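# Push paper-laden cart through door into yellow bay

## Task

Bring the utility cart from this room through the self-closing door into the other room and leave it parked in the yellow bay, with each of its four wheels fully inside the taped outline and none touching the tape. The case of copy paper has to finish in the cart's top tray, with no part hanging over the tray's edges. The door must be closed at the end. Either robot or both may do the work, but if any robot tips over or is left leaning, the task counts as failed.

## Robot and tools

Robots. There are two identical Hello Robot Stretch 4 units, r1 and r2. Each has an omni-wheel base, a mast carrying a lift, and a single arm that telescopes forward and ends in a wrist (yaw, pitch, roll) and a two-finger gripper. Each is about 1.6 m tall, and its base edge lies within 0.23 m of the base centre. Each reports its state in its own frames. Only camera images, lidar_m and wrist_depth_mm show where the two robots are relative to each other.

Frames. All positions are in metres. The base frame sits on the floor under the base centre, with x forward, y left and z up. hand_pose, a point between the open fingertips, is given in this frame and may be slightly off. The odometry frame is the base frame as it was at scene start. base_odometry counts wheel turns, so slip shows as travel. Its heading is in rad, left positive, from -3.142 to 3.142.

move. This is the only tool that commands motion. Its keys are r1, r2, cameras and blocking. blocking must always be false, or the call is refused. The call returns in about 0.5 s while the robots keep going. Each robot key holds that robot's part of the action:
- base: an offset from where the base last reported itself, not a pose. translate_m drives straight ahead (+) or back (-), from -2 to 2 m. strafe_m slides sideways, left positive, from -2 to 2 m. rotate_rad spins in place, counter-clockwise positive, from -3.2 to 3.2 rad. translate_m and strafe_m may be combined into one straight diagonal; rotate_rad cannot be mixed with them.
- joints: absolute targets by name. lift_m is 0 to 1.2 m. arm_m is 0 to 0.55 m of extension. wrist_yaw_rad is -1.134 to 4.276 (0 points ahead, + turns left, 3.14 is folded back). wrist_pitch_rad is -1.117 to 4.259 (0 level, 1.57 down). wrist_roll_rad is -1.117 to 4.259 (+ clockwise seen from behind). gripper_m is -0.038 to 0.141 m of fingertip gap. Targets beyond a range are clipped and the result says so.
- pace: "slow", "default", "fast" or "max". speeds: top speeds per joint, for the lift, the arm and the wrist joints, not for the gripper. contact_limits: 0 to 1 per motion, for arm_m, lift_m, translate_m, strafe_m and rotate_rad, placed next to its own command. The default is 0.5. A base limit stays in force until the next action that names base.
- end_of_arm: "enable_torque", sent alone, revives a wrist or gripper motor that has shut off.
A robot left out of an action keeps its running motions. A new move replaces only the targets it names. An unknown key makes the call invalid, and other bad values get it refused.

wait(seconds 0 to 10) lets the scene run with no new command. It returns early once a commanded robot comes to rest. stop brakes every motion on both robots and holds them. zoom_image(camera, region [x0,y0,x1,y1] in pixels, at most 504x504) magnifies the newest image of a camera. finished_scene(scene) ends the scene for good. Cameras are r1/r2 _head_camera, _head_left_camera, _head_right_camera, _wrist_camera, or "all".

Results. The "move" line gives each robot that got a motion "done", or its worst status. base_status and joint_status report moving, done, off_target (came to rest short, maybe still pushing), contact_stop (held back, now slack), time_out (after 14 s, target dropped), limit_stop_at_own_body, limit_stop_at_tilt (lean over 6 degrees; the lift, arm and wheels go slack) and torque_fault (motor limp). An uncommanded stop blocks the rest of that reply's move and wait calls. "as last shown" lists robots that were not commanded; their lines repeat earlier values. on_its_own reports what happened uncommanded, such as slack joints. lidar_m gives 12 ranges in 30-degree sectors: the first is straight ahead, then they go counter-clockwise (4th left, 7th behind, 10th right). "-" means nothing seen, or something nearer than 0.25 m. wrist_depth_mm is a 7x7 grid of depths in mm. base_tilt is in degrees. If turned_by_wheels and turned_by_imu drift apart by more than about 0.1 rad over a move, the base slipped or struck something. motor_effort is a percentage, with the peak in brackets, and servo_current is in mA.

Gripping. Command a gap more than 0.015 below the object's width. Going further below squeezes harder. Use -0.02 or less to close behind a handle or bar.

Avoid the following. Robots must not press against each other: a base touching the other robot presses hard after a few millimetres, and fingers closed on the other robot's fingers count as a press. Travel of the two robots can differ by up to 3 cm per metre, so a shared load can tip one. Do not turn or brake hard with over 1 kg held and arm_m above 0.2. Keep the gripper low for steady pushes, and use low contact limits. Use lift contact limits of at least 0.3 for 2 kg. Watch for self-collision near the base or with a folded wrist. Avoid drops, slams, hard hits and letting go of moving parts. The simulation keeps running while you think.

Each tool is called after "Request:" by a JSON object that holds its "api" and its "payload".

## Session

Request:
{"api": "move", "payload": {"blocking": false}}

Scene clock: 0.00 s.
r1.base_odometry: x=+0.000 y=+0.000 heading=+0.000
r1.turned_by_wheels: +0.000
r1.turned_by_imu: +0.000
r1.base_tilt: forward=-1.6 right=+1.3
r1.lidar_m: 0.96 1.73 2.02 2.40 3.92 1.60 0.85 0.77 0.78 0.89 0.77 0.78
r1.base_status: not commanded
r1.joint_positions: lift_m=+0.124 arm_m=+0.000 wrist_yaw_rad=+3.194 wrist_pitch_rad=+0.002 wrist_roll_rad=+0.000 gripper_m=+0.056
r1.joint_status: not commanded
r1.measured_speeds: all 0
r1.motor_effort: lift_m=+19 arm_m=-4 wheel_0=-2 wheel_1=+1 wheel_2=+0
r1.servo_current: wrist_yaw_rad=59 wrist_pitch_rad=46 wrist_roll_rad=46 gripper_m=39
r1.hand_pose: x=-0.1216 y=+0.0722 z=+0.3019 quat_wxyz=(-0.026, -0.001, +0.000, +1.000) (m; r1's base frame)
r1.wrist_depth_mm: - 135 - - - - - / - 123 135 - - - - / - 121 191 - - - - / 110 136 194 - - - - / 137 - - - 1618 - - / 226 - 190 1098 188 1160 1118 / 224 163 750 798 768 768 759
r2.base_odometry: x=+0.000 y=+0.000 heading=+0.000
r2.turned_by_wheels: +0.000
r2.turned_by_imu: +0.000
r2.base_tilt: forward=-0.6 right=+0.1
r2.lidar_m: 1.29 1.32 1.58 2.33 2.36 2.78 1.41 1.41 2.77 2.39 2.42 1.48
r2.base_status: not commanded
r2.joint_positions: lift_m=+0.200 arm_m=+0.000 wrist_yaw_rad=+3.211 wrist_pitch_rad=+0.001 wrist_roll_rad=+0.000 gripper_m=+0.056
r2.joint_status: not commanded
r2.measured_speeds: all 0
r2.motor_effort: lift_m=+18 arm_m=-4 wheel_0=-1 wheel_1=+1 wheel_2=+1
r2.servo_current: wrist_yaw_rad=46 wrist_pitch_rad=39 wrist_roll_rad=52 gripper_m=52
r2.hand_pose: x=-0.1229 y=+0.0671 z=+0.3779 quat_wxyz=(-0.035, -0.001, +0.000, +0.999) (m; r2's base frame)
r2.wrist_depth_mm: - - 137 - - - - / - - 137 - - - - / - 109 138 - - - - / - 140 175 - - - - / 214 - - - - - - / 213 1281 196 1255 190 1336 1182 / 208 243 866 - - 854 878
pictures: r1_head_camera, r1_head_left_camera, r1_head_right_camera, r1_wrist_camera, r2_head_camera, r2_head_left_camera, r2_head_right_camera, r2_wrist_camera
Images, in order (width x height): r1_head_camera 420x560, r1_head_left_camera 420x672, r1_head_right_camera 420x672, r1_wrist_camera 616x392, r2_head_camera 420x560, r2_head_left_camera 420x672, r2_head_right_camera 420x672, r2_wrist_camera 616x392.

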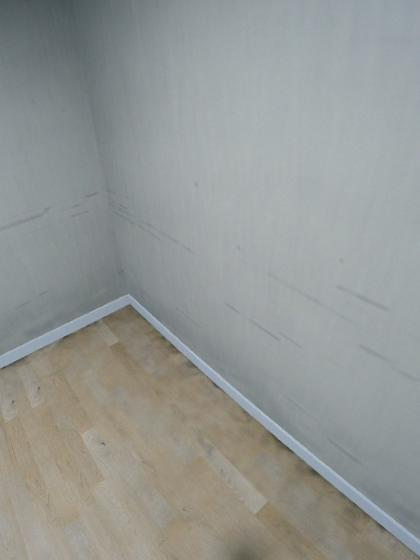

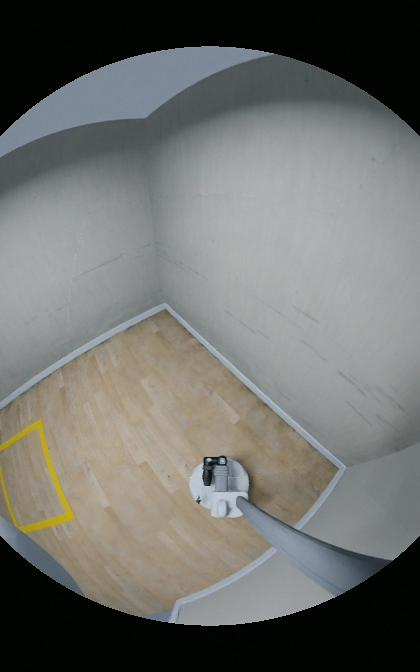

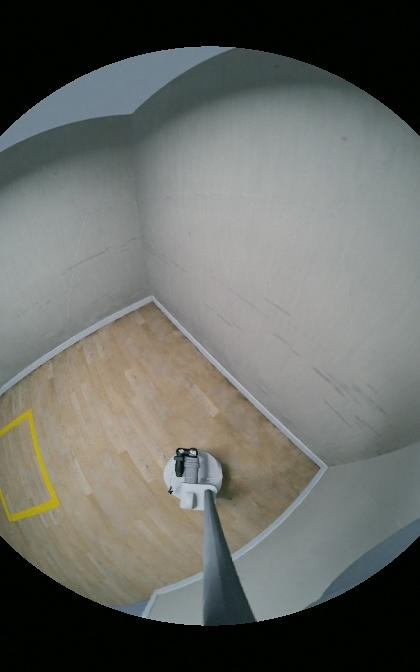

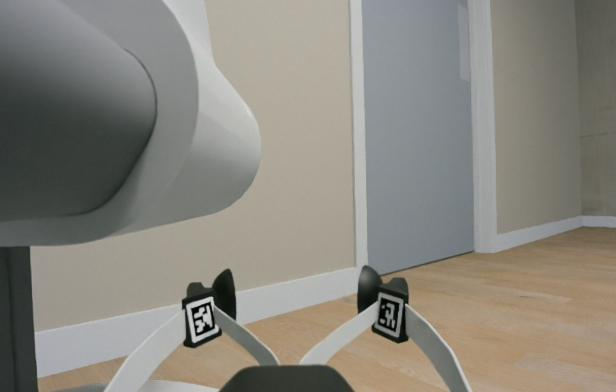

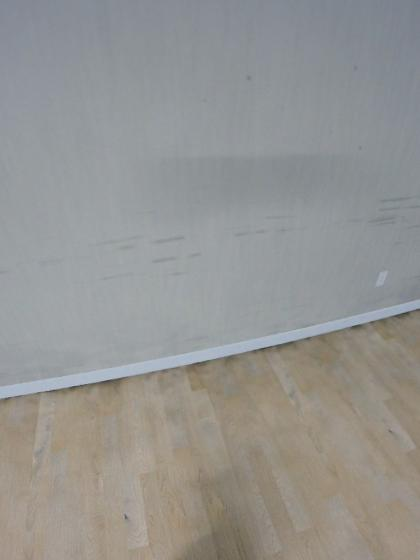

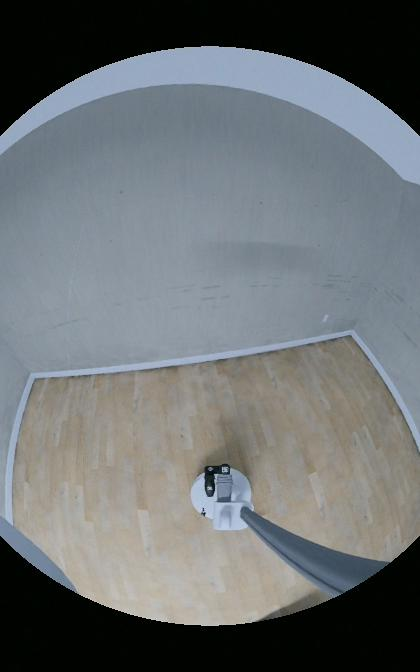

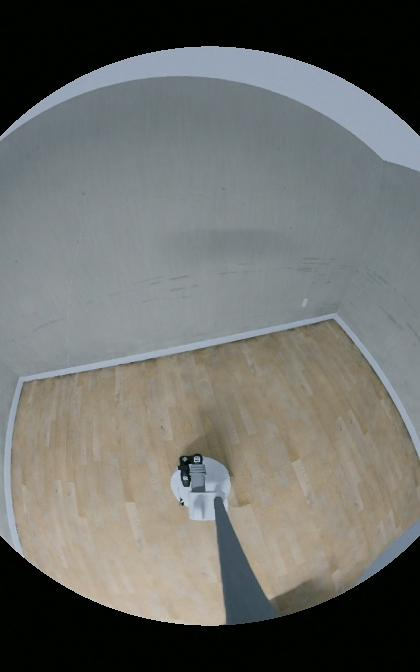

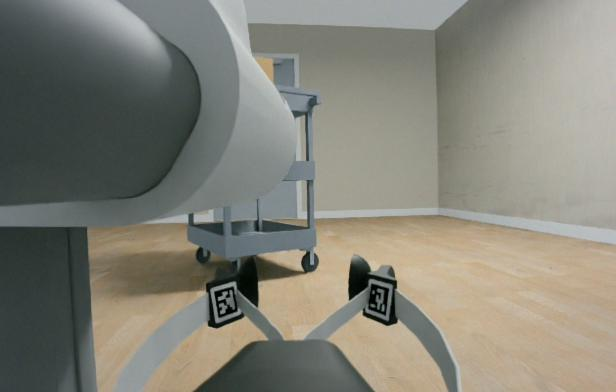

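Request:
{"api": "move", "payload": {"blocking": false, "r1": {"base":{"rotate_rad":2.2}}, "r2": {"base":{"rotate_rad":3.1}}, "cameras": []}}

Request:
{"api": "wait", "payload": {"seconds": 4, "cameras": []}}

Request:
{"api": "wait", "payload": {"seconds": 1, "cameras": ["r1_head_camera","r1_head_left_camera","r1_head_right_camera","r2_head_camera","r2_head_left_camera"]}}

Scene clock: 7.67 s.
move: r1 moving; r2 moving
r1.base_odometry: x=+0.000 y=+0.000 heading=+0.253
r1.turned_by_wheels: +0.253
r1.turned_by_imu: +0.253
r1.base_tilt: forward=-1.6 right=+1.3
r1.lidar_m: 1.15 2.01 2.11 2.98 2.65 1.07 0.80 0.74 0.81 0.80 0.72 0.82
r1.base_status: rotate_rad moving
r1.joint_positions: lift_m=+0.124 arm_m=+0.000 wrist_yaw_rad=+3.194 wrist_pitch_rad=+0.002 wrist_roll_rad=+0.000 gripper_m=+0.056
r1.joint_status: not commanded
r1.measured_speeds: translate_m=+0.000 strafe_m=+0.000 rotate_rad=+0.974 lift_m=+0.000 arm_m=+0.000 wrist_yaw_rad=+0.000 wrist_pitch_rad=+0.000 wrist_roll_rad=+0.000
r1.motor_effort: lift_m=+19(20) arm_m=-4(4) wheel_0=-7(9) wheel_1=-6(7) wheel_2=-6(7)
r1.servo_current: wrist_yaw_rad=46(59) wrist_pitch_rad=39(52) wrist_roll_rad=33(65) gripper_m=39(46)
r1.hand_pose: x=-0.1216 y=+0.0722 z=+0.3019 quat_wxyz=(-0.026, -0.001, +0.000, +1.000) (m; r1's base frame)
r1.wrist_depth_mm: - 135 - - - - 1808 / - 123 135 - - - 1808 / - 121 192 - - - 1756 / 111 136 195 - - - 1808 / 137 - - - - - 1756 / 226 - 190 976 188 1118 1138 / 224 152 759 798 778 750 759
r2.base_odometry: x=+0.000 y=+0.000 heading=+0.252
r2.turned_by_wheels: +0.252
r2.turned_by_imu: +0.245
r2.base_tilt: forward=-0.7 right=+0.0
r2.lidar_m: 1.29 1.38 1.94 2.33 2.46 3.37 1.44 3.35 2.49 2.40 1.84 1.36
r2.base_status: rotate_rad moving
r2.joint_positions: lift_m=+0.200 arm_m=+0.000 wrist_yaw_rad=+3.211 wrist_pitch_rad=+0.001 wrist_roll_rad=+0.000 gripper_m=+0.056
r2.joint_status: not commanded
r2.measured_speeds: translate_m=+0.002 strafe_m=+0.000 rotate_rad=+0.977 lift_m=+0.000 arm_m=+0.000 wrist_yaw_rad=+0.000 wrist_pitch_rad=+0.000 wrist_roll_rad=+0.000
r2.motor_effort: lift_m=+18(18) arm_m=-4(4) wheel_0=-4(9) wheel_1=-10(10) wheel_2=-10(11)
r2.servo_current: wrist_yaw_rad=52(52) wrist_pitch_rad=46(46) wrist_roll_rad=52(65) gripper_m=46(52)
r2.hand_pose: x=-0.1229 y=+0.0671 z=+0.3779 quat_wxyz=(-0.035, -0.001, +0.000, +0.999) (m; r2's base frame)
r2.wrist_depth_mm: - - 137 - - - - / - - 137 1756 - - - / - 109 138 286 - - - / - 140 176 - - - - / 214 - - - - - - / 213 1281 196 1308 190 1336 1182 / 208 242 878 - - 854 878
pictures: none
No camera images: "cameras" was empty.

Scene clock: 9.57 s.
earlier move: r1 done; r2 moving
r1.base_odometry: x=+0.000 y=+0.000 heading=+2.200
r1.turned_by_wheels: +1.947
r1.turned_by_imu: +1.958
r1.base_tilt: forward=-1.6 right=+1.3
r1.lidar_m: 3.89 1.25 0.82 0.74 0.77 0.85 0.76 0.79 1.01 2.02 2.04 2.59
r1.base_status: done
r1.joint_positions: lift_m=+0.124 arm_m=+0.000 wrist_yaw_rad=+3.194 wrist_pitch_rad=+0.002 wrist_roll_rad=+0.000 gripper_m=+0.056
r1.joint_status: not commanded
r1.measured_speeds: all 0
r1.motor_effort: lift_m=+19(20) arm_m=-4(4) wheel_0=-1(10) wheel_1=+1(9) wheel_2=+1(8)
r1.servo_current: wrist_yaw_rad=46(65) wrist_pitch_rad=39(52) wrist_roll_rad=59(65) gripper_m=46(52)
r1.hand_pose: x=-0.1216 y=+0.0722 z=+0.3019 quat_wxyz=(-0.026, -0.001, +0.000, +1.000) (m; r1's base frame)
r1.wrist_depth_mm: - 135 - - - - - / - 123 135 - - - - / - 121 191 - - - - / 111 136 194 - - - - / 137 - - - - - - / 216 - 190 - 187 - - / 224 750 759 143 778 759 759
r2.base_odometry: x=+0.000 y=+0.000 heading=+3.078
r2.turned_by_wheels: +2.826
r2.turned_by_imu: +2.750
r2.base_tilt: forward=-0.7 right=+0.1
r2.lidar_m: 1.46 1.38 2.88 2.39 2.38 1.58 1.30 1.31 1.50 2.35 2.34 2.65
r2.base_status: rotate_rad moving
r2.joint_positions: lift_m=+0.200 arm_m=+0.000 wrist_yaw_rad=+3.211 wrist_pitch_rad=+0.001 wrist_roll_rad=+0.000 gripper_m=+0.056
r2.joint_status: not commanded
r2.measured_speeds: translate_m=+0.000 strafe_m=+0.000 rotate_rad=+0.324 lift_m=+0.000 arm_m=+0.000 wrist_yaw_rad=+0.000 wrist_pitch_rad=+0.000 wrist_roll_rad=+0.000
r2.motor_effort: lift_m=+18(18) arm_m=-4(4) wheel_0=-4(10) wheel_1=-5(10) wheel_2=-3(13)
r2.servo_current: wrist_yaw_rad=33(52) wrist_pitch_rad=39(46) wrist_roll_rad=46(65) gripper_m=46(52)
r2.hand_pose: x=-0.1228 y=+0.0671 z=+0.3779 quat_wxyz=(-0.035, -0.001, +0.000, +0.999) (m; r2's base frame)
r2.wrist_depth_mm: - - 137 - - - - / - 107 137 - - - - / - 110 138 235 - - - / - 140 165 - - - - / 216 - - - - - - / 214 1182 192 1182 190 1308 1229 / 211 245 878 - - 854 866
wait: 1.90 of 4 s (r1 has come to rest)
pictures: none
No camera images: "cameras" was empty.

Scene clock: 10.00 s.
earlier move: r2 done
r1.base_odometry: x=+0.000 y=+0.000 heading=+2.200
r1.turned_by_wheels: +0.000
r1.turned_by_imu: +0.000
r1.base_tilt: forward=-1.6 right=+1.3
r1.lidar_m: 3.92 1.26 0.82 0.75 0.75 0.84 0.77 0.79 1.01 2.02 2.05 2.60
r1.base_status: done
r1.joint_positions: lift_m=+0.124 arm_m=+0.000 wrist_yaw_rad=+3.194 wrist_pitch_rad=+0.002 wrist_roll_rad=+0.000 gripper_m=+0.056
r1.joint_status: not commanded
r1.measured_speeds: all 0
r1.motor_effort: lift_m=+20(20) arm_m=-4(4) wheel_0=-1(10) wheel_1=+1(9) wheel_2=+1(8)
r1.servo_current: wrist_yaw_rad=39(65) wrist_pitch_rad=46(52) wrist_roll_rad=39(65) gripper_m=39(52)
r1.hand_pose: x=-0.1216 y=+0.0722 z=+0.3019 quat_wxyz=(-0.026, -0.001, +0.000, +1.000) (m; r1's base frame)
r1.wrist_depth_mm: - 135 - - - - - / - 123 135 - - - - / - 121 191 - - - - / 110 136 195 - - - - / 137 - - - - - - / 216 - 190 - 187 - - / 224 759 759 143 788 759 750
r2.base_odometry: x=+0.000 y=+0.000 heading=+3.099
r2.turned_by_wheels: +0.022
r2.turned_by_imu: +0.021
r2.base_tilt: forward=-0.7 right=+0.1
r2.lidar_m: 1.44 1.40 2.85 2.39 2.36 1.57 1.33 1.28 1.50 2.35 2.34 2.68
r2.base_status: done
r2.joint_positions: lift_m=+0.200 arm_m=+0.000 wrist_yaw_rad=+3.211 wrist_pitch_rad=+0.001 wrist_roll_rad=+0.000 gripper_m=+0.056
r2.joint_status: not commanded
r2.measured_speeds: all 0
r2.motor_effort: lift_m=+18(18) arm_m=-4(4) wheel_0=-3(10) wheel_1=-2(10) wheel_2=-4(13)
r2.servo_current: wrist_yaw_rad=52(52) wrist_pitch_rad=39(46) wrist_roll_rad=46(65) gripper_m=52(52)
r2.hand_pose: x=-0.1228 y=+0.0671 z=+0.3779 quat_wxyz=(-0.035, -0.001, +0.000, +0.999) (m; r2's base frame)
r2.wrist_depth_mm: - - 137 - - - - / - 107 137 - - - - / - 110 138 236 - - - / - 140 165 - - - - / 216 - - - - - - / 213 1182 192 1182 190 1308 1182 / 211 245 878 - - 842 878
wait: 0.43 of 1 s (r2 has come to rest)
pictures: r1_head_camera, r1_head_left_camera, r1_head_right_camera, r2_head_camera, r2_head_left_camera
Images, in order (width x height): r1_head_camera 420x560, r1_head_left_camera 420x672, r1_head_right_camera 420x672, r2_head_camera 420x560, r2_head_left_camera 420x672.

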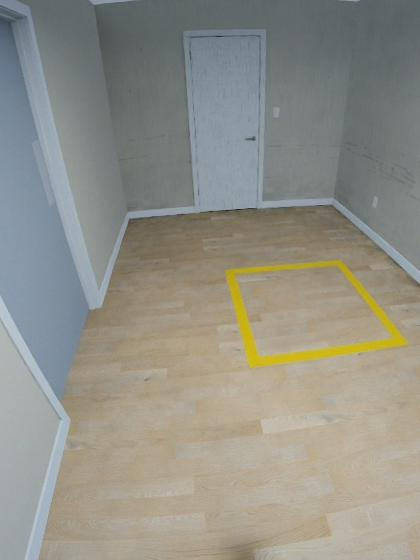

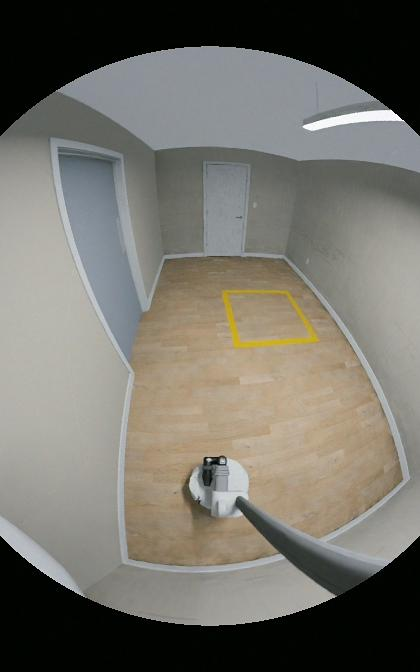

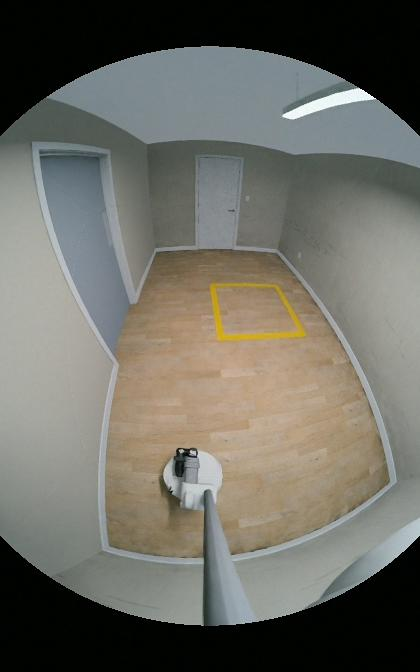

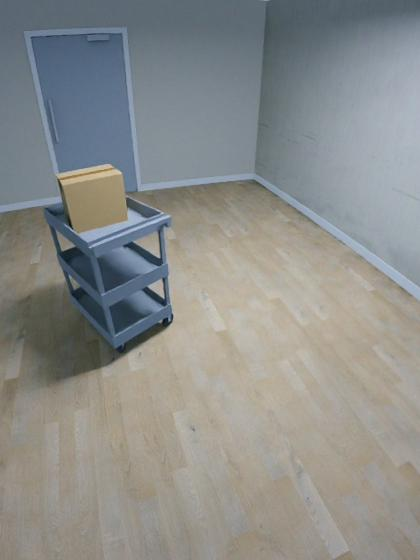

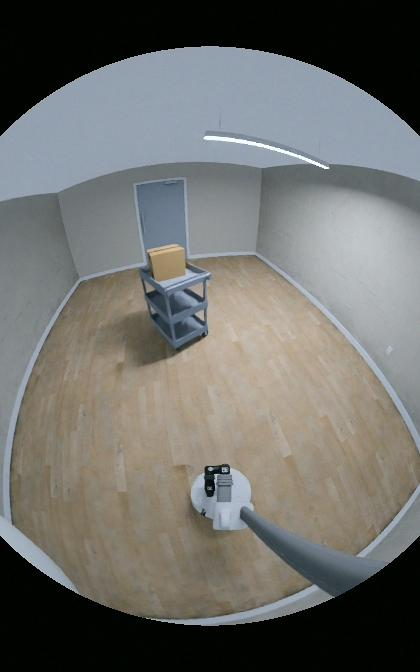

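Request:
{"api": "move", "payload": {"blocking": false, "r1": {"base":{"rotate_rad":-1.635},"joints":{"lift_m":0.35,"wrist_yaw_rad":3.09}}, "r2": {"base":{"rotate_rad":0.59},"joints":{"lift_m":0.687,"wrist_yaw_rad":0,"wrist_roll_rad":1.57,"gripper_m":0.11}}, "cameras": []}}

Request:
{"api": "wait", "payload": {"seconds": 2.5, "cameras": []}}

Request:
{"api": "move", "payload": {"blocking": false, "r1": {"base":{"strafe_m":1.65}}, "cameras": ["r1_head_left_camera","r1_head_right_camera","r2_head_camera","r2_head_left_camera"]}}

Scene clock: 80.03 s.
move: r1 moving; r2 moving
r1.base_odometry: x=+0.000 y=+0.000 heading=+1.948
r1.turned_by_wheels: -0.252
r1.turned_by_imu: -0.253
r1.base_tilt: forward=-1.6 right=+1.3
r1.lidar_m: 3.46 2.10 0.96 0.77 0.75 0.83 0.78 0.76 0.86 1.36 2.02 2.21
r1.base_status: rotate_rad moving
r1.joint_positions: lift_m=+0.162 arm_m=+0.000 wrist_yaw_rad=+3.093 wrist_pitch_rad=+0.002 wrist_roll_rad=+0.000 gripper_m=+0.056
r1.joint_status: lift_m moving; wrist_yaw_rad moving
r1.measured_speeds: translate_m=+0.000 strafe_m=+0.000 rotate_rad=-0.971 lift_m=+0.146 arm_m=+0.000 wrist_yaw_rad=+0.000 wrist_pitch_rad=+0.000 wrist_roll_rad=+0.000
r1.motor_effort: lift_m=+25(27) arm_m=-3(4) wheel_0=+7(9) wheel_1=+7(8) wheel_2=+8(8)
r1.servo_current: wrist_yaw_rad=98(98) wrist_pitch_rad=39(46) wrist_roll_rad=39(52) gripper_m=39(46)
r1.hand_pose: x=-0.1129 y=+0.1014 z=+0.3395 quat_wxyz=(+0.024, -0.001, +0.000, +1.000) (m; r1's base frame)
r1.wrist_depth_mm: - 138 - - - - - / 109 138 - - - - - / 113 139 213 - - - - / 133 148 238 - - - - / - - - - - - - / - - 190 - 188 - - / - 152 798 153 854 741 -
r2.base_odometry: x=+0.000 y=+0.000 heading=-2.931
r2.turned_by_wheels: +0.253
r2.turned_by_imu: +0.246
r2.base_tilt: forward=-0.7 right=+0.0
r2.lidar_m: 1.40 3.58 2.51 2.39 1.94 1.39 1.28 1.36 1.81 2.33 2.40 3.20
r2.base_status: rotate_rad moving
r2.joint_positions: lift_m=+0.238 arm_m=+0.000 wrist_yaw_rad=+2.649 wrist_pitch_rad=+0.001 wrist_roll_rad=+0.588 gripper_m=+0.075
r2.joint_status: lift_m moving; wrist_yaw_rad moving; wrist_roll_rad moving; gripper_m moving
r2.measured_speeds: translate_m=-0.002 strafe_m=+0.001 rotate_rad=+0.980 lift_m=+0.146 arm_m=+0.000 wrist_yaw_rad=-1.743 wrist_pitch_rad=+0.000 wrist_roll_rad=+1.820
r2.motor_effort: lift_m=+23(24) arm_m=-4(4) wheel_0=-11(11) wheel_1=-9(9) wheel_2=-10(11)
r2.servo_current: wrist_yaw_rad=78(130) wrist_pitch_rad=39(46) wrist_roll_rad=46(98) gripper_m=85(98)
r2.hand_pose: x=-0.0417 y=+0.2135 z=+0.4157 quat_wxyz=(+0.234, +0.070, +0.281, +0.928) (m; r2's base frame)
r2.wrist_depth_mm: - - - - - - - / - - - - - - - / - - - - - - 1808 / - - - - - 1708 1182 / 260 - - - 1576 1138 878 / 247 - 189 1464 188 854 699 / - - - - 820 676 580
pictures: none
No camera images: "cameras" was empty.

Scene clock: 81.63 s.
earlier move: r1 done; r2 moving
r1.base_odometry: x=+0.000 y=+0.000 heading=+0.565
r1.turned_by_wheels: -1.382
r1.turned_by_imu: -1.390
r1.base_tilt: forward=-1.6 right=+1.3
r1.lidar_m: 1.88 2.03 2.48 3.93 1.49 0.85 0.75 0.76 0.88 0.77 0.79 0.95
r1.base_status: done
r1.joint_positions: lift_m=+0.350 arm_m=+0.000 wrist_yaw_rad=+3.092 wrist_pitch_rad=+0.002 wrist_roll_rad=+0.000 gripper_m=+0.056
r1.joint_status: all done
r1.measured_speeds: all 0
r1.motor_effort: lift_m=+24(28) arm_m=-4(4) wheel_0=+3(9) wheel_1=+1(9) wheel_2=+1(9)
r1.servo_current: wrist_yaw_rad=46(98) wrist_pitch_rad=39(52) wrist_roll_rad=59(72) gripper_m=39(52)
r1.hand_pose: x=-0.1128 y=+0.1015 z=+0.5272 quat_wxyz=(+0.025, -0.001, +0.000, +1.000) (m; r1's base frame)
r1.wrist_depth_mm: 136 138 - - - - - / 114 139 - - - - - / 117 139 233 - - - 1078 / 137 159 - - - - 1098 / - - - - - - 1118 / - - 190 - 188 - 1118 / - 140 - 137 - - 1160
r2.base_odometry: x=+0.000 y=+0.000 heading=-2.595
r2.turned_by_wheels: +0.336
r2.turned_by_imu: +0.328
r2.base_tilt: forward=-0.7 right=+0.1
r2.lidar_m: 1.42 2.74 2.39 2.41 1.54 1.31 1.33 1.60 2.34 2.34 2.78 1.43
r2.base_status: done
r2.joint_positions: lift_m=+0.646 arm_m=+0.000 wrist_yaw_rad=+0.005 wrist_pitch_rad=+0.001 wrist_roll_rad=+1.568 gripper_m=+0.110
r2.joint_status: lift_m moving; wrist_yaw_rad moving; wrist_roll_rad moving; the others done
r2.measured_speeds: translate_m=+0.000 strafe_m=+0.000 rotate_rad=+0.000 lift_m=+0.161 arm_m=+0.000 wrist_yaw_rad=-0.131 wrist_pitch_rad=+0.000 wrist_roll_rad=+0.000
r2.motor_effort: lift_m=+23(25) arm_m=-4(4) wheel_0=-4(11) wheel_1=-3(9) wheel_2=-3(12)
r2.servo_current: wrist_yaw_rad=59(130) wrist_pitch_rad=39(46) wrist_roll_rad=52(104) gripper_m=52(98)
r2.hand_pose: x=+0.4598 y=-0.0859 z=+0.8242 quat_wxyz=(+0.708, +0.706, +0.002, +0.002) (m; r2's base frame)
r2.wrist_depth_mm: - - - - - 1430 1098 / - - - 1366 1756 1308 1118 / - - - - 1808 1537 1138 / - - - - - 1661 1138 / - - - - - 1618 1138 / - - 195 - 193 1430 1160 / - - - - - 1618 1118
wait: 1.60 of 2.5 s (r1 has come to rest)
pictures: none
No camera images: "cameras" was empty.

Scene clock: 82.13 s.
earlier move: r2 moving
move: r1 moving
r1.base_odometry: x=-0.019 y=+0.031 heading=+0.565
r1.turned_by_wheels: +0.000
r1.turned_by_imu: +0.000
r1.base_tilt: forward=-1.6 right=+1.3
r1.lidar_m: 1.96 2.02 2.47 3.89 1.51 0.86 0.74 0.77 0.89 0.82 0.80 1.02
r1.base_status: strafe_m moving
r1.joint_positions: lift_m=+0.350 arm_m=+0.000 wrist_yaw_rad=+3.092 wrist_pitch_rad=+0.002 wrist_roll_rad=+0.000 gripper_m=+0.056
r1.joint_status: not commanded
r1.measured_speeds: translate_m=+0.000 strafe_m=+0.142 rotate_rad=-0.001 lift_m=+0.000 arm_m=+0.000 wrist_yaw_rad=+0.000 wrist_pitch_rad=+0.000 wrist_roll_rad=+0.000
r1.motor_effort: lift_m=+24(24) arm_m=-4(4) wheel_0=-9(10) wheel_1=+10(11) wheel_2=+0(2)
r1.servo_current: wrist_yaw_rad=33(59) wrist_pitch_rad=39(46) wrist_roll_rad=52(59) gripper_m=39(46)
r1.hand_pose: x=-0.1128 y=+0.1015 z=+0.5272 quat_wxyz=(+0.025, -0.001, +0.000, +1.000) (m; r1's base frame)
r1.wrist_depth_mm: 136 138 - - - - - / 114 139 - - - - - / 117 139 227 - - - - / 137 158 - - - - - / - - - - - - - / - - 190 - 187 - - / - 141 - 137 - - 1160
r2.base_odometry: x=+0.000 y=+0.000 heading=-2.595
r2.turned_by_wheels: +0.000
r2.turned_by_imu: +0.000
r2.base_tilt: forward=-0.6 right=+0.1
r2.lidar_m: 1.41 2.74 2.37 2.42 1.52 1.30 1.31 1.59 2.30 2.35 2.75 1.41
r2.base_status: not commanded
r2.joint_positions: lift_m=+0.687 arm_m=+0.000 wrist_yaw_rad=+0.003 wrist_pitch_rad=+0.001 wrist_roll_rad=+1.568 gripper_m=+0.110
r2.joint_status: lift_m moving; wrist_yaw_rad moving; wrist_roll_rad moving
r2.measured_speeds: translate_m=+0.000 strafe_m=+0.000 rotate_rad=+0.000 lift_m=+0.011 arm_m=+0.000 wrist_yaw_rad=+0.000 wrist_pitch_rad=+0.000 wrist_roll_rad=+0.000
r2.motor_effort: lift_m=+20(25) arm_m=-4(4) wheel_0=-3(4) wheel_1=-3(3) wheel_2=-3(3)
r2.servo_current: wrist_yaw_rad=52(65) wrist_pitch_rad=46(46) wrist_roll_rad=46(59) gripper_m=46(52)
r2.hand_pose: x=+0.4596 y=-0.0866 z=+0.8645 quat_wxyz=(+0.708, +0.706, +0.001, +0.001) (m; r2's base frame)
r2.wrist_depth_mm: - - - - - 1430 1182 / - - - 1366 1576 1661 1182 / - - - 1618 - 1618 1205 / - - - - - 1756 1229 / - - - - - 1756 1229 / - - 195 - 192 1537 1205 / - - - - - 1756 1205
pictures: r1_head_left_camera, r1_head_right_camera, r2_head_camera, r2_head_left_camera
Images, in order (width x height): r1_head_left_camera 420x672, r1_head_right_camera 420x672, r2_head_camera 420x560, r2_head_left_camera 420x672.

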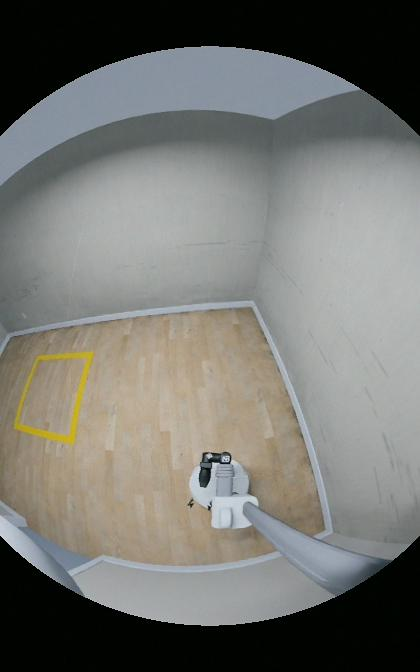

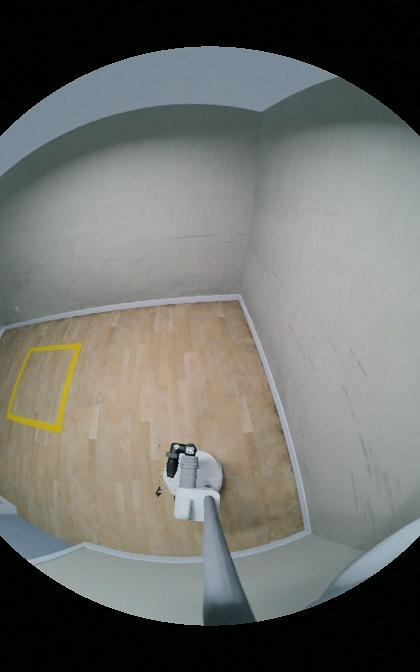

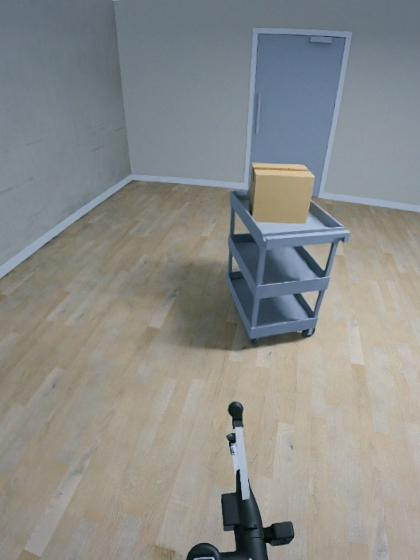

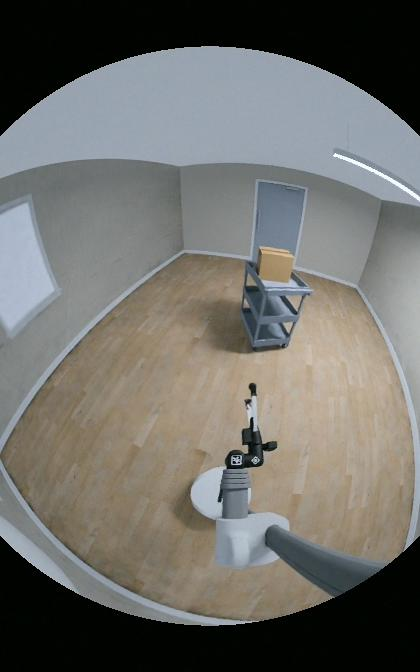

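Request:
{"api": "move", "payload": {"blocking": false, "r2": {"base":{"rotate_rad":0.11}}, "cameras": []}}

Request:
{"api": "wait", "payload": {"seconds": 1.2, "cameras": []}}

Request:
{"api": "move", "payload": {"blocking": false, "r2": {"base":{"strafe_m":-0.72,"translate_m":0.4}}, "cameras": []}}

Request:
{"api": "wait", "payload": {"seconds": 4, "cameras": ["r1_head_left_camera","r1_head_right_camera","r2_head_camera","r2_wrist_camera"]}}

Scene clock: 96.33 s.
earlier move: r1 done; r2 done
move: r2 moving
r1.base_odometry: x=-0.884 y=+1.393 heading=+0.566
r1.turned_by_wheels: +0.000
r1.turned_by_imu: +0.009
r1.base_tilt: forward=-1.6 right=+1.3
r1.lidar_m: 1.73 1.76 2.18 2.29 1.78 1.12 1.12 1.12 1.29 2.40 2.40 1.93
r1.base_status: done
r1.joint_positions: lift_m=+0.350 arm_m=+0.000 wrist_yaw_rad=+3.092 wrist_pitch_rad=+0.002 wrist_roll_rad=+0.000 gripper_m=+0.056
r1.joint_status: not commanded
r1.measured_speeds: all 0
r1.motor_effort: lift_m=+24(24) arm_m=-3(4) wheel_0=-1(2) wheel_1=+1(2) wheel_2=+0(0)
r1.servo_current: wrist_yaw_rad=46(59) wrist_pitch_rad=46(52) wrist_roll_rad=65(65) gripper_m=39(39)
r1.hand_pose: x=-0.1128 y=+0.1015 z=+0.5272 quat_wxyz=(+0.025, -0.001, +0.000, +1.000) (m; r1's base frame)
r1.wrist_depth_mm: 136 138 - 1281 - - - / 114 139 - 1281 - - - / 117 139 232 1281 - - - / 137 160 - 1281 - - - / - - - 1308 - - - / - - 191 1308 187 - - / - 151 189 137 1229 1138 1255
r2.base_odometry: x=+0.000 y=+0.000 heading=-2.485
r2.turned_by_wheels: +0.109
r2.turned_by_imu: +0.108
r2.base_tilt: forward=-0.7 right=+0.1
r2.lidar_m: 1.78 2.59 2.37 2.15 1.43 1.30 1.34 1.71 2.32 2.38 3.03 1.39
r2.base_status: rotate_rad moving
r2.joint_positions: lift_m=+0.687 arm_m=+0.000 wrist_yaw_rad=+0.003 wrist_pitch_rad=+0.001 wrist_roll_rad=+1.568 gripper_m=+0.110
r2.joint_status: all done
r2.measured_speeds: all 0
r2.motor_effort: lift_m=+21(21) arm_m=-4(4) wheel_0=-2(8) wheel_1=-2(9) wheel_2=-4(10)
r2.servo_current: wrist_yaw_rad=52(52) wrist_pitch_rad=46(46) wrist_roll_rad=52(52) gripper_m=52(52)
r2.hand_pose: x=+0.4596 y=-0.0867 z=+0.8646 quat_wxyz=(+0.708, +0.706, +0.001, +0.001) (m; r2's base frame)
r2.wrist_depth_mm: - - - 1308 1098 - 1118 / - - - - - 1618 1138 / - - - - - 1708 1182 / - - - - - 1708 1205 / - - - - - 1756 1205 / - - 195 - 193 1499 1205 / - - - - - 1708 1229
pictures: none
No camera images: "cameras" was empty.

Scene clock: 96.60 s.
earlier move: r2 done
r1.base_odometry: x=-0.884 y=+1.393 heading=+0.566
r1.turned_by_wheels: +0.000
r1.turned_by_imu: +0.000
r1.base_tilt: forward=-1.6 right=+1.3
r1.lidar_m: 1.75 1.76 2.19 2.30 1.80 1.14 1.10 1.13 1.31 2.38 2.39 1.92
r1.base_status: done
r1.joint_positions: lift_m=+0.350 arm_m=+0.000 wrist_yaw_rad=+3.092 wrist_pitch_rad=+0.002 wrist_roll_rad=+0.000 gripper_m=+0.056
r1.joint_status: not commanded
r1.measured_speeds: all 0
r1.motor_effort: lift_m=+24(24) arm_m=-3(4) wheel_0=-1(2) wheel_1=+1(2) wheel_2=+0(0)
r1.servo_current: wrist_yaw_rad=65(65) wrist_pitch_rad=33(52) wrist_roll_rad=46(65) gripper_m=46(46)
r1.hand_pose: x=-0.1128 y=+0.1015 z=+0.5272 quat_wxyz=(+0.025, -0.001, +0.000, +1.000) (m; r1's base frame)
r1.wrist_depth_mm: 136 138 - 1229 - - - / 114 139 - 1281 - - - / 117 140 232 1281 - - - / 136 159 - 1308 - - - / - - - 1308 - - - / - - 190 1281 188 - - / - 151 189 137 1182 1138 1281
r2.base_odometry: x=+0.000 y=+0.000 heading=-2.485
r2.turned_by_wheels: +0.000
r2.turned_by_imu: +0.000
r2.base_tilt: forward=-0.7 right=+0.1
r2.lidar_m: 1.82 2.60 2.37 2.17 1.43 1.30 1.33 1.66 2.32 2.38 2.97 1.39
r2.base_status: done
r2.joint_positions: lift_m=+0.687 arm_m=+0.000 wrist_yaw_rad=+0.003 wrist_pitch_rad=+0.001 wrist_roll_rad=+1.568 gripper_m=+0.110
r2.joint_status: all done
r2.measured_speeds: all 0
r2.motor_effort: lift_m=+21(21) arm_m=-4(4) wheel_0=-2(8) wheel_1=-3(9) wheel_2=-4(10)
r2.servo_current: wrist_yaw_rad=39(52) wrist_pitch_rad=39(46) wrist_roll_rad=46(52) gripper_m=52(52)
r2.hand_pose: x=+0.4596 y=-0.0867 z=+0.8646 quat_wxyz=(+0.708, +0.706, +0.001, +0.001) (m; r2's base frame)
r2.wrist_depth_mm: - - - 1308 1098 - 1118 / - - - - - 1576 1182 / - - - - - 1756 1182 / - - - - - 1756 1205 / - - - - - 1756 1229 / - - 195 - 193 1537 1205 / - - - - - 1756 1205
wait: 0.27 of 1.2 s (r2 has come to rest)
pictures: none
No camera images: "cameras" was empty.

Scene clock: 97.10 s.
move: r2 moving
r1: as last shown
r1.base_tilt: forward=-1.6 right=+1.2
r1.lidar_m: 1.73 1.75 2.18 2.30 1.82 1.14 1.10 1.12 1.30 2.39 2.41 1.94
r1.motor_effort: lift_m=+24(24) arm_m=-4(4) wheel_0=-1(2) wheel_1=+1(2) wheel_2=+0(0)
r1.servo_current: wrist_yaw_rad=46(65) wrist_pitch_rad=39(46) wrist_roll_rad=46(52) gripper_m=46(46)
r1.wrist_depth_mm: 136 138 - 1281 - - - / 114 139 - 1255 - - - / 117 139 232 1255 - - - / 137 159 - 1308 - - - / - - - 1308 - - - / - - 190 1308 187 - - / - 151 190 137 1182 1118 1255
r2.base_odometry: x=-0.029 y=+0.012 heading=-2.486
r2.turned_by_wheels: -0.001
r2.turned_by_imu: +0.000
r2.base_tilt: forward=-0.7 right=+0.1
r2.lidar_m: 1.69 2.65 2.41 2.21 1.46 1.32 1.35 1.73 2.31 2.36 2.95 1.36
r2.base_status: translate_m moving; strafe_m moving
r2.joint_positions: lift_m=+0.687 arm_m=+0.000 wrist_yaw_rad=+0.003 wrist_pitch_rad=+0.001 wrist_roll_rad=+1.568 gripper_m=+0.110
r2.joint_status: not commanded
r2.measured_speeds: translate_m=+0.060 strafe_m=-0.104 rotate_rad=+0.001 lift_m=+0.000 arm_m=+0.000 wrist_yaw_rad=+0.000 wrist_pitch_rad=+0.000 wrist_roll_rad=+0.000
r2.motor_effort: lift_m=+21(21) arm_m=-4(4) wheel_0=+14(14) wheel_1=-7(9) wheel_2=-8(10)
r2.servo_current: wrist_yaw_rad=46(52) wrist_pitch_rad=33(46) wrist_roll_rad=39(59) gripper_m=52(52)
r2.hand_pose: x=+0.4596 y=-0.0867 z=+0.8646 quat_wxyz=(+0.708, +0.706, +0.001, +0.001) (m; r2's base frame)
r2.wrist_depth_mm: - - - 1336 1098 - 1138 / - - - 1336 - 1661 1138 / - - - - - 1756 1205 / - - - - - 1756 1182 / - - - - - 1808 1205 / - - 195 - 193 1537 1205 / - - - - - 1756 1182
pictures: none
No camera images: "cameras" was empty.

Scene clock: 100.83 s.
earlier move: r2 done
r1.base_odometry: x=-0.884 y=+1.393 heading=+0.566
r1.turned_by_wheels: +0.000
r1.turned_by_imu: +0.000
r1.base_tilt: forward=-1.6 right=+1.3
r1.lidar_m: 1.75 1.76 2.15 2.29 1.81 1.14 1.10 1.11 1.29 2.38 2.41 1.93
r1.base_status: not commanded
r1.joint_positions: lift_m=+0.350 arm_m=+0.000 wrist_yaw_rad=+3.092 wrist_pitch_rad=+0.002 wrist_roll_rad=+0.000 gripper_m=+0.056
r1.joint_status: not commanded
r1.measured_speeds: all 0
r1.motor_effort: lift_m=+24(24) arm_m=-3(4) wheel_0=-1(2) wheel_1=+2(2) wheel_2=+0(0)
r1.servo_current: wrist_yaw_rad=39(72) wrist_pitch_rad=39(52) wrist_roll_rad=52(65) gripper_m=46(52)
r1.hand_pose: x=-0.1128 y=+0.1015 z=+0.5272 quat_wxyz=(+0.025, -0.001, +0.000, +1.000) (m; r1's base frame)
r1.wrist_depth_mm: 136 138 - 1308 - - - / 114 139 - 1281 - - - / 117 140 232 1281 - - - / 137 159 - 1336 - - - / - - - 1336 - - - / - - 190 1308 187 - - / - 151 189 137 1182 1118 1308
r2.base_odometry: x=-0.756 y=+0.327 heading=-2.486
r2.turned_by_wheels: +0.000
r2.turned_by_imu: +0.001
r2.base_tilt: forward=-0.7 right=+0.0
r2.lidar_m: 0.88 3.15 2.85 2.94 2.16 1.97 2.02 2.01 1.81 1.85 2.33 3.81
r2.base_status: done
r2.joint_positions: lift_m=+0.687 arm_m=+0.000 wrist_yaw_rad=+0.003 wrist_pitch_rad=+0.001 wrist_roll_rad=+1.568 gripper_m=+0.110
r2.joint_status: not commanded
r2.measured_speeds: all 0
r2.motor_effort: lift_m=+21(21) arm_m=-4(4) wheel_0=+2(15) wheel_1=-4(10) wheel_2=-4(10)
r2.servo_current: wrist_yaw_rad=33(59) wrist_pitch_rad=39(52) wrist_roll_rad=46(59) gripper_m=59(59)
r2.hand_pose: x=+0.4596 y=-0.0867 z=+0.8647 quat_wxyz=(+0.708, +0.706, +0.001, +0.001) (m; r2's base frame)
r2.wrist_depth_mm: - - - - - 1708 1182 / - - - - - 1708 1205 / - - - - - 1537 1205 / - - - 946 - 759 - / - - 976 946 - 741 - / - - 198 732 191 741 - / - - - - - 741 1182
wait: 3.73 of 4 s (r2 has come to rest)
pictures: r1_head_left_camera, r1_head_right_camera, r2_head_camera, r2_wrist_camera
Images, in order (width x height): r1_head_left_camera 420x672, r1_head_right_camera 420x672, r2_head_camera 420x560, r2_wrist_camera 616x392.

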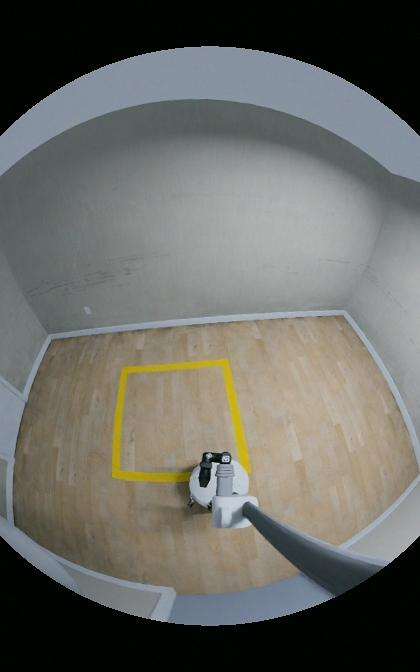

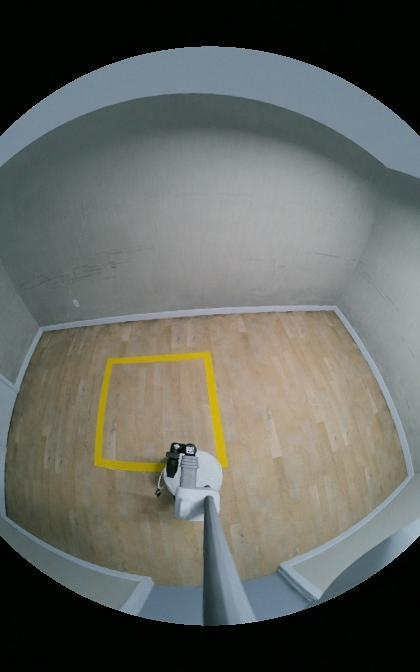

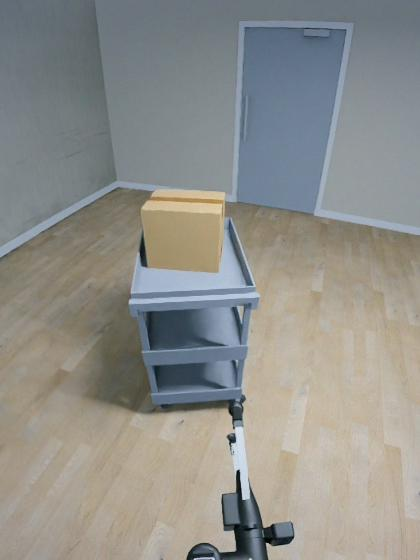

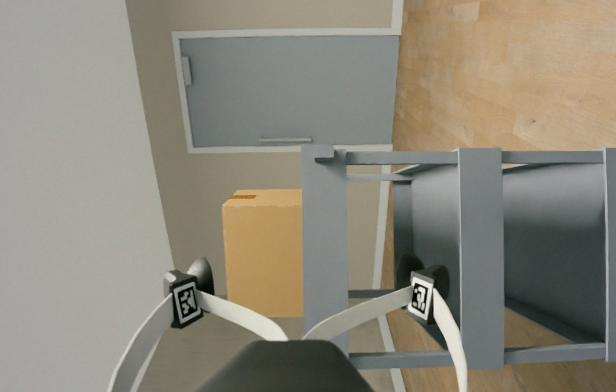

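Request:
{"api": "move", "payload": {"blocking": false, "r1": {"base":{"rotate_rad":0.2}}, "r2": {"base":{"strafe_m":0.06,"translate_m":0.42}}, "cameras": []}}

Request:
{"api": "wait", "payload": {"seconds": 1, "cameras": []}}

Request:
{"api": "wait", "payload": {"seconds": 3, "cameras": ["r1_head_camera","r1_head_left_camera","r2_head_camera","r2_wrist_camera"]}}

Scene clock: 121.20 s.
move: r1 moving; r2 moving
r1.base_odometry: x=-0.884 y=+1.393 heading=+0.748
r1.turned_by_wheels: +0.183
r1.turned_by_imu: +0.184
r1.base_tilt: forward=-1.6 right=+1.3
r1.lidar_m: 1.73 1.83 2.38 2.29 1.46 1.11 1.11 1.16 1.54 2.42 2.48 1.82
r1.base_status: rotate_rad moving
r1.joint_positions: lift_m=+0.350 arm_m=+0.000 wrist_yaw_rad=+3.092 wrist_pitch_rad=+0.002 wrist_roll_rad=+0.000 gripper_m=+0.056
r1.joint_status: not commanded
r1.measured_speeds: translate_m=+0.000 strafe_m=+0.000 rotate_rad=+0.290 lift_m=+0.000 arm_m=+0.000 wrist_yaw_rad=+0.000 wrist_pitch_rad=+0.000 wrist_roll_rad=+0.000
r1.motor_effort: lift_m=+24(24) arm_m=-4(4) wheel_0=-3(7) wheel_1=-2(7) wheel_2=-2(6)
r1.servo_current: wrist_yaw_rad=52(59) wrist_pitch_rad=39(46) wrist_roll_rad=33(52) gripper_m=39(46)
r1.hand_pose: x=-0.1128 y=+0.1015 z=+0.5272 quat_wxyz=(+0.025, -0.001, +0.000, +1.000) (m; r1's base frame)
r1.wrist_depth_mm: 136 139 - - 1229 - - / 114 139 - - 1281 - - / 117 140 229 - 1255 - - / 137 159 - - 1255 - - / 1098 - - - 1281 - - / 1118 - 190 - 187 - - / - 164 189 137 1098 131 -
r2.base_odometry: x=-0.778 y=+0.304 heading=-2.486
r2.turned_by_wheels: +0.000
r2.turned_by_imu: +0.001
r2.base_tilt: forward=-0.7 right=+0.1
r2.lidar_m: 0.85 3.11 2.84 2.93 2.18 1.96 2.04 2.00 1.86 1.88 2.38 3.81
r2.base_status: translate_m moving; strafe_m moving
r2.joint_positions: lift_m=+0.687 arm_m=+0.000 wrist_yaw_rad=+0.003 wrist_pitch_rad=+0.001 wrist_roll_rad=+1.568 gripper_m=+0.110
r2.joint_status: not commanded
r2.measured_speeds: translate_m=+0.122 strafe_m=+0.017 rotate_rad=+0.005 lift_m=+0.000 arm_m=+0.000 wrist_yaw_rad=+0.000 wrist_pitch_rad=+0.000 wrist_roll_rad=+0.000
r2.motor_effort: lift_m=+21(21) arm_m=-4(4) wheel_0=+9(10) wheel_1=+7(9) wheel_2=-12(13)
r2.servo_current: wrist_yaw_rad=39(52) wrist_pitch_rad=39(46) wrist_roll_rad=52(52) gripper_m=52(52)
r2.hand_pose: x=+0.4596 y=-0.0867 z=+0.8647 quat_wxyz=(+0.708, +0.706, +0.001, +0.001) (m; r2's base frame)
r2.wrist_depth_mm: - - - - - 1661 1182 / - - - - - 1708 1182 / - - - - - 1661 1205 / - - - 715 - 715 - / - - 931 917 - 715 - / - - 198 715 189 715 - / - - - - - - 1229
pictures: none
No camera images: "cameras" was empty.

Scene clock: 121.63 s.
earlier move: r1 done; r2 moving
r1.base_odometry: x=-0.884 y=+1.393 heading=+0.765
r1.turned_by_wheels: +0.017
r1.turned_by_imu: +0.017
r1.base_tilt: forward=-1.6 right=+1.3
r1.lidar_m: 1.75 1.82 2.39 2.29 1.43 1.12 1.11 1.15 1.59 2.40 2.39 1.80
r1.base_status: done
r1.joint_positions: lift_m=+0.350 arm_m=+0.000 wrist_yaw_rad=+3.092 wrist_pitch_rad=+0.002 wrist_roll_rad=+0.000 gripper_m=+0.056
r1.joint_status: not commanded
r1.measured_speeds: all 0
r1.motor_effort: lift_m=+24(24) arm_m=-4(4) wheel_0=-1(7) wheel_1=-1(7) wheel_2=+1(6)
r1.servo_current: wrist_yaw_rad=59(65) wrist_pitch_rad=39(46) wrist_roll_rad=39(72) gripper_m=39(46)
r1.hand_pose: x=-0.1128 y=+0.1015 z=+0.5272 quat_wxyz=(+0.025, -0.001, +0.000, +1.000) (m; r1's base frame)
r1.wrist_depth_mm: 136 139 - - 1255 - - / 114 139 - - 1205 - - / 117 140 229 - 1205 - - / 137 159 - - 1229 - - / 1118 - - - 1229 - - / 1118 - 191 - 187 - - / - 1138 189 137 1138 131 -
r2.base_odometry: x=-0.833 y=+0.248 heading=-2.486
r2.turned_by_wheels: +0.000
r2.turned_by_imu: +0.000
r2.base_tilt: forward=-0.7 right=+0.1
r2.lidar_m: 0.80 0.84 2.83 2.87 2.23 2.05 2.10 2.08 1.88 1.93 2.45 0.89
r2.base_status: translate_m moving; strafe_m moving
r2.joint_positions: lift_m=+0.687 arm_m=+0.000 wrist_yaw_rad=+0.003 wrist_pitch_rad=+0.001 wrist_roll_rad=+1.568 gripper_m=+0.110
r2.joint_status: not commanded
r2.measured_speeds: translate_m=+0.232 strafe_m=+0.035 rotate_rad=+0.001 lift_m=+0.000 arm_m=+0.000 wrist_yaw_rad=+0.000 wrist_pitch_rad=+0.000 wrist_roll_rad=+0.000
r2.motor_effort: lift_m=+21(21) arm_m=-4(4) wheel_0=+8(10) wheel_1=+8(10) wheel_2=-14(14)
r2.servo_current: wrist_yaw_rad=59(59) wrist_pitch_rad=39(46) wrist_roll_rad=39(52) gripper_m=52(52)
r2.hand_pose: x=+0.4596 y=-0.0867 z=+0.8647 quat_wxyz=(+0.708, +0.706, +0.001, +0.001) (m; r2's base frame)
r2.wrist_depth_mm: - - - - - 1708 1160 / - - - - - 1708 1205 / - - - - - 1499 1138 / - - - 640 - 640 - / - - 854 647 - 647 - / - - 198 640 190 640 - / - - - - - - 1205
wait: 0.43 of 1 s (r1 has come to rest)
pictures: none
No camera images: "cameras" was empty.

Scene clock: 123.60 s.
earlier move: r2 done
r1.base_odometry: x=-0.884 y=+1.393 heading=+0.765
r1.turned_by_wheels: +0.000
r1.turned_by_imu: +0.000
r1.base_tilt: forward=-1.6 right=+1.3
r1.lidar_m: 1.74 1.82 2.38 2.31 1.42 1.13 1.11 1.17 1.56 2.41 2.39 1.77
r1.base_status: done
r1.joint_positions: lift_m=+0.350 arm_m=+0.000 wrist_yaw_rad=+3.092 wrist_pitch_rad=+0.002 wrist_roll_rad=+0.000 gripper_m=+0.056
r1.joint_status: not commanded
r1.measured_speeds: all 0
r1.motor_effort: lift_m=+24(24) arm_m=-3(4) wheel_0=+0(7) wheel_1=-1(7) wheel_2=+1(6)
r1.servo_current: wrist_yaw_rad=52(65) wrist_pitch_rad=46(52) wrist_roll_rad=52(72) gripper_m=39(52)
r1.hand_pose: x=-0.1128 y=+0.1015 z=+0.5272 quat_wxyz=(+0.025, -0.001, +0.000, +1.000) (m; r1's base frame)
r1.wrist_depth_mm: 136 138 - - 1229 - - / 114 139 - - 1182 - - / 117 139 230 - 1182 - - / 137 160 - - 1205 - - / 1118 - - - 1205 - - / 1138 - 190 - 187 - - / - 1160 189 137 1098 131 -
r2.base_odometry: x=-1.052 y=+0.023 heading=-2.486
r2.turned_by_wheels: +0.000
r2.turned_by_imu: +0.001
r2.base_tilt: forward=-0.7 right=+0.1
r2.lidar_m: 0.49 0.51 2.66 2.71 2.52 2.32 2.34 2.22 2.06 2.11 2.62 0.52
r2.base_status: done
r2.joint_positions: lift_m=+0.687 arm_m=+0.000 wrist_yaw_rad=+0.003 wrist_pitch_rad=+0.001 wrist_roll_rad=+1.568 gripper_m=+0.110
r2.joint_status: not commanded
r2.measured_speeds: all 0
r2.motor_effort: lift_m=+21(21) arm_m=-4(4) wheel_0=+3(10) wheel_1=+2(10) wheel_2=-2(14)
r2.servo_current: wrist_yaw_rad=52(59) wrist_pitch_rad=39(46) wrist_roll_rad=59(65) gripper_m=52(59)
r2.hand_pose: x=+0.4595 y=-0.0867 z=+0.8647 quat_wxyz=(+0.708, +0.706, +0.001, +0.001) (m; r2's base frame)
r2.wrist_depth_mm: - - - 271 - 1618 1138 / - - - 327 330 1499 338 / - - - 327 329 866 - / - - 530 327 329 931 - / - - 544 327 327 - - / - - 197 266 193 - - / - - 580 - - 1808 -
wait: 1.97 of 3 s (r2 has come to rest)
pictures: r1_head_camera, r1_head_left_camera, r2_head_camera, r2_wrist_camera
Images, in order (width x height): r1_head_camera 420x560, r1_head_left_camera 420x672, r2_head_camera 420x560, r2_wrist_camera 616x392.

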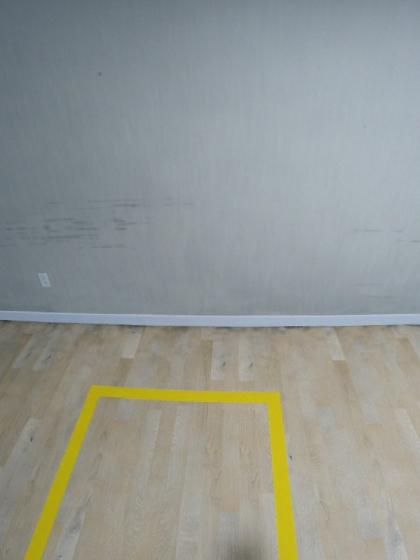

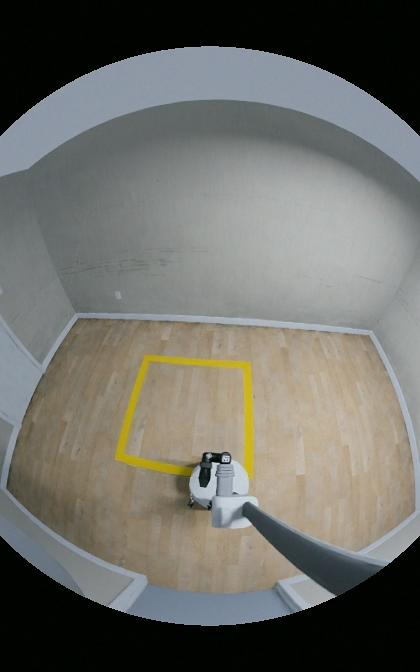

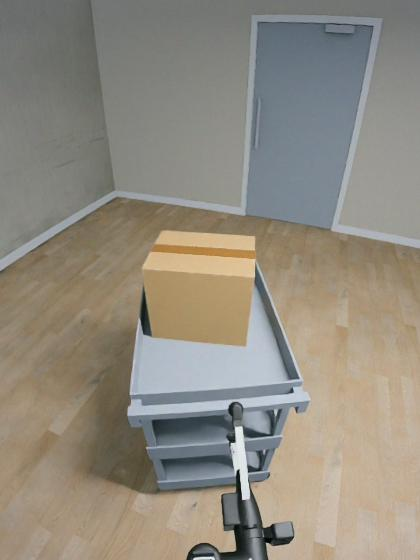

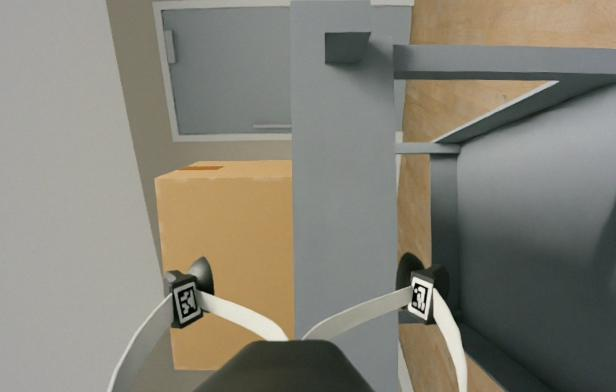

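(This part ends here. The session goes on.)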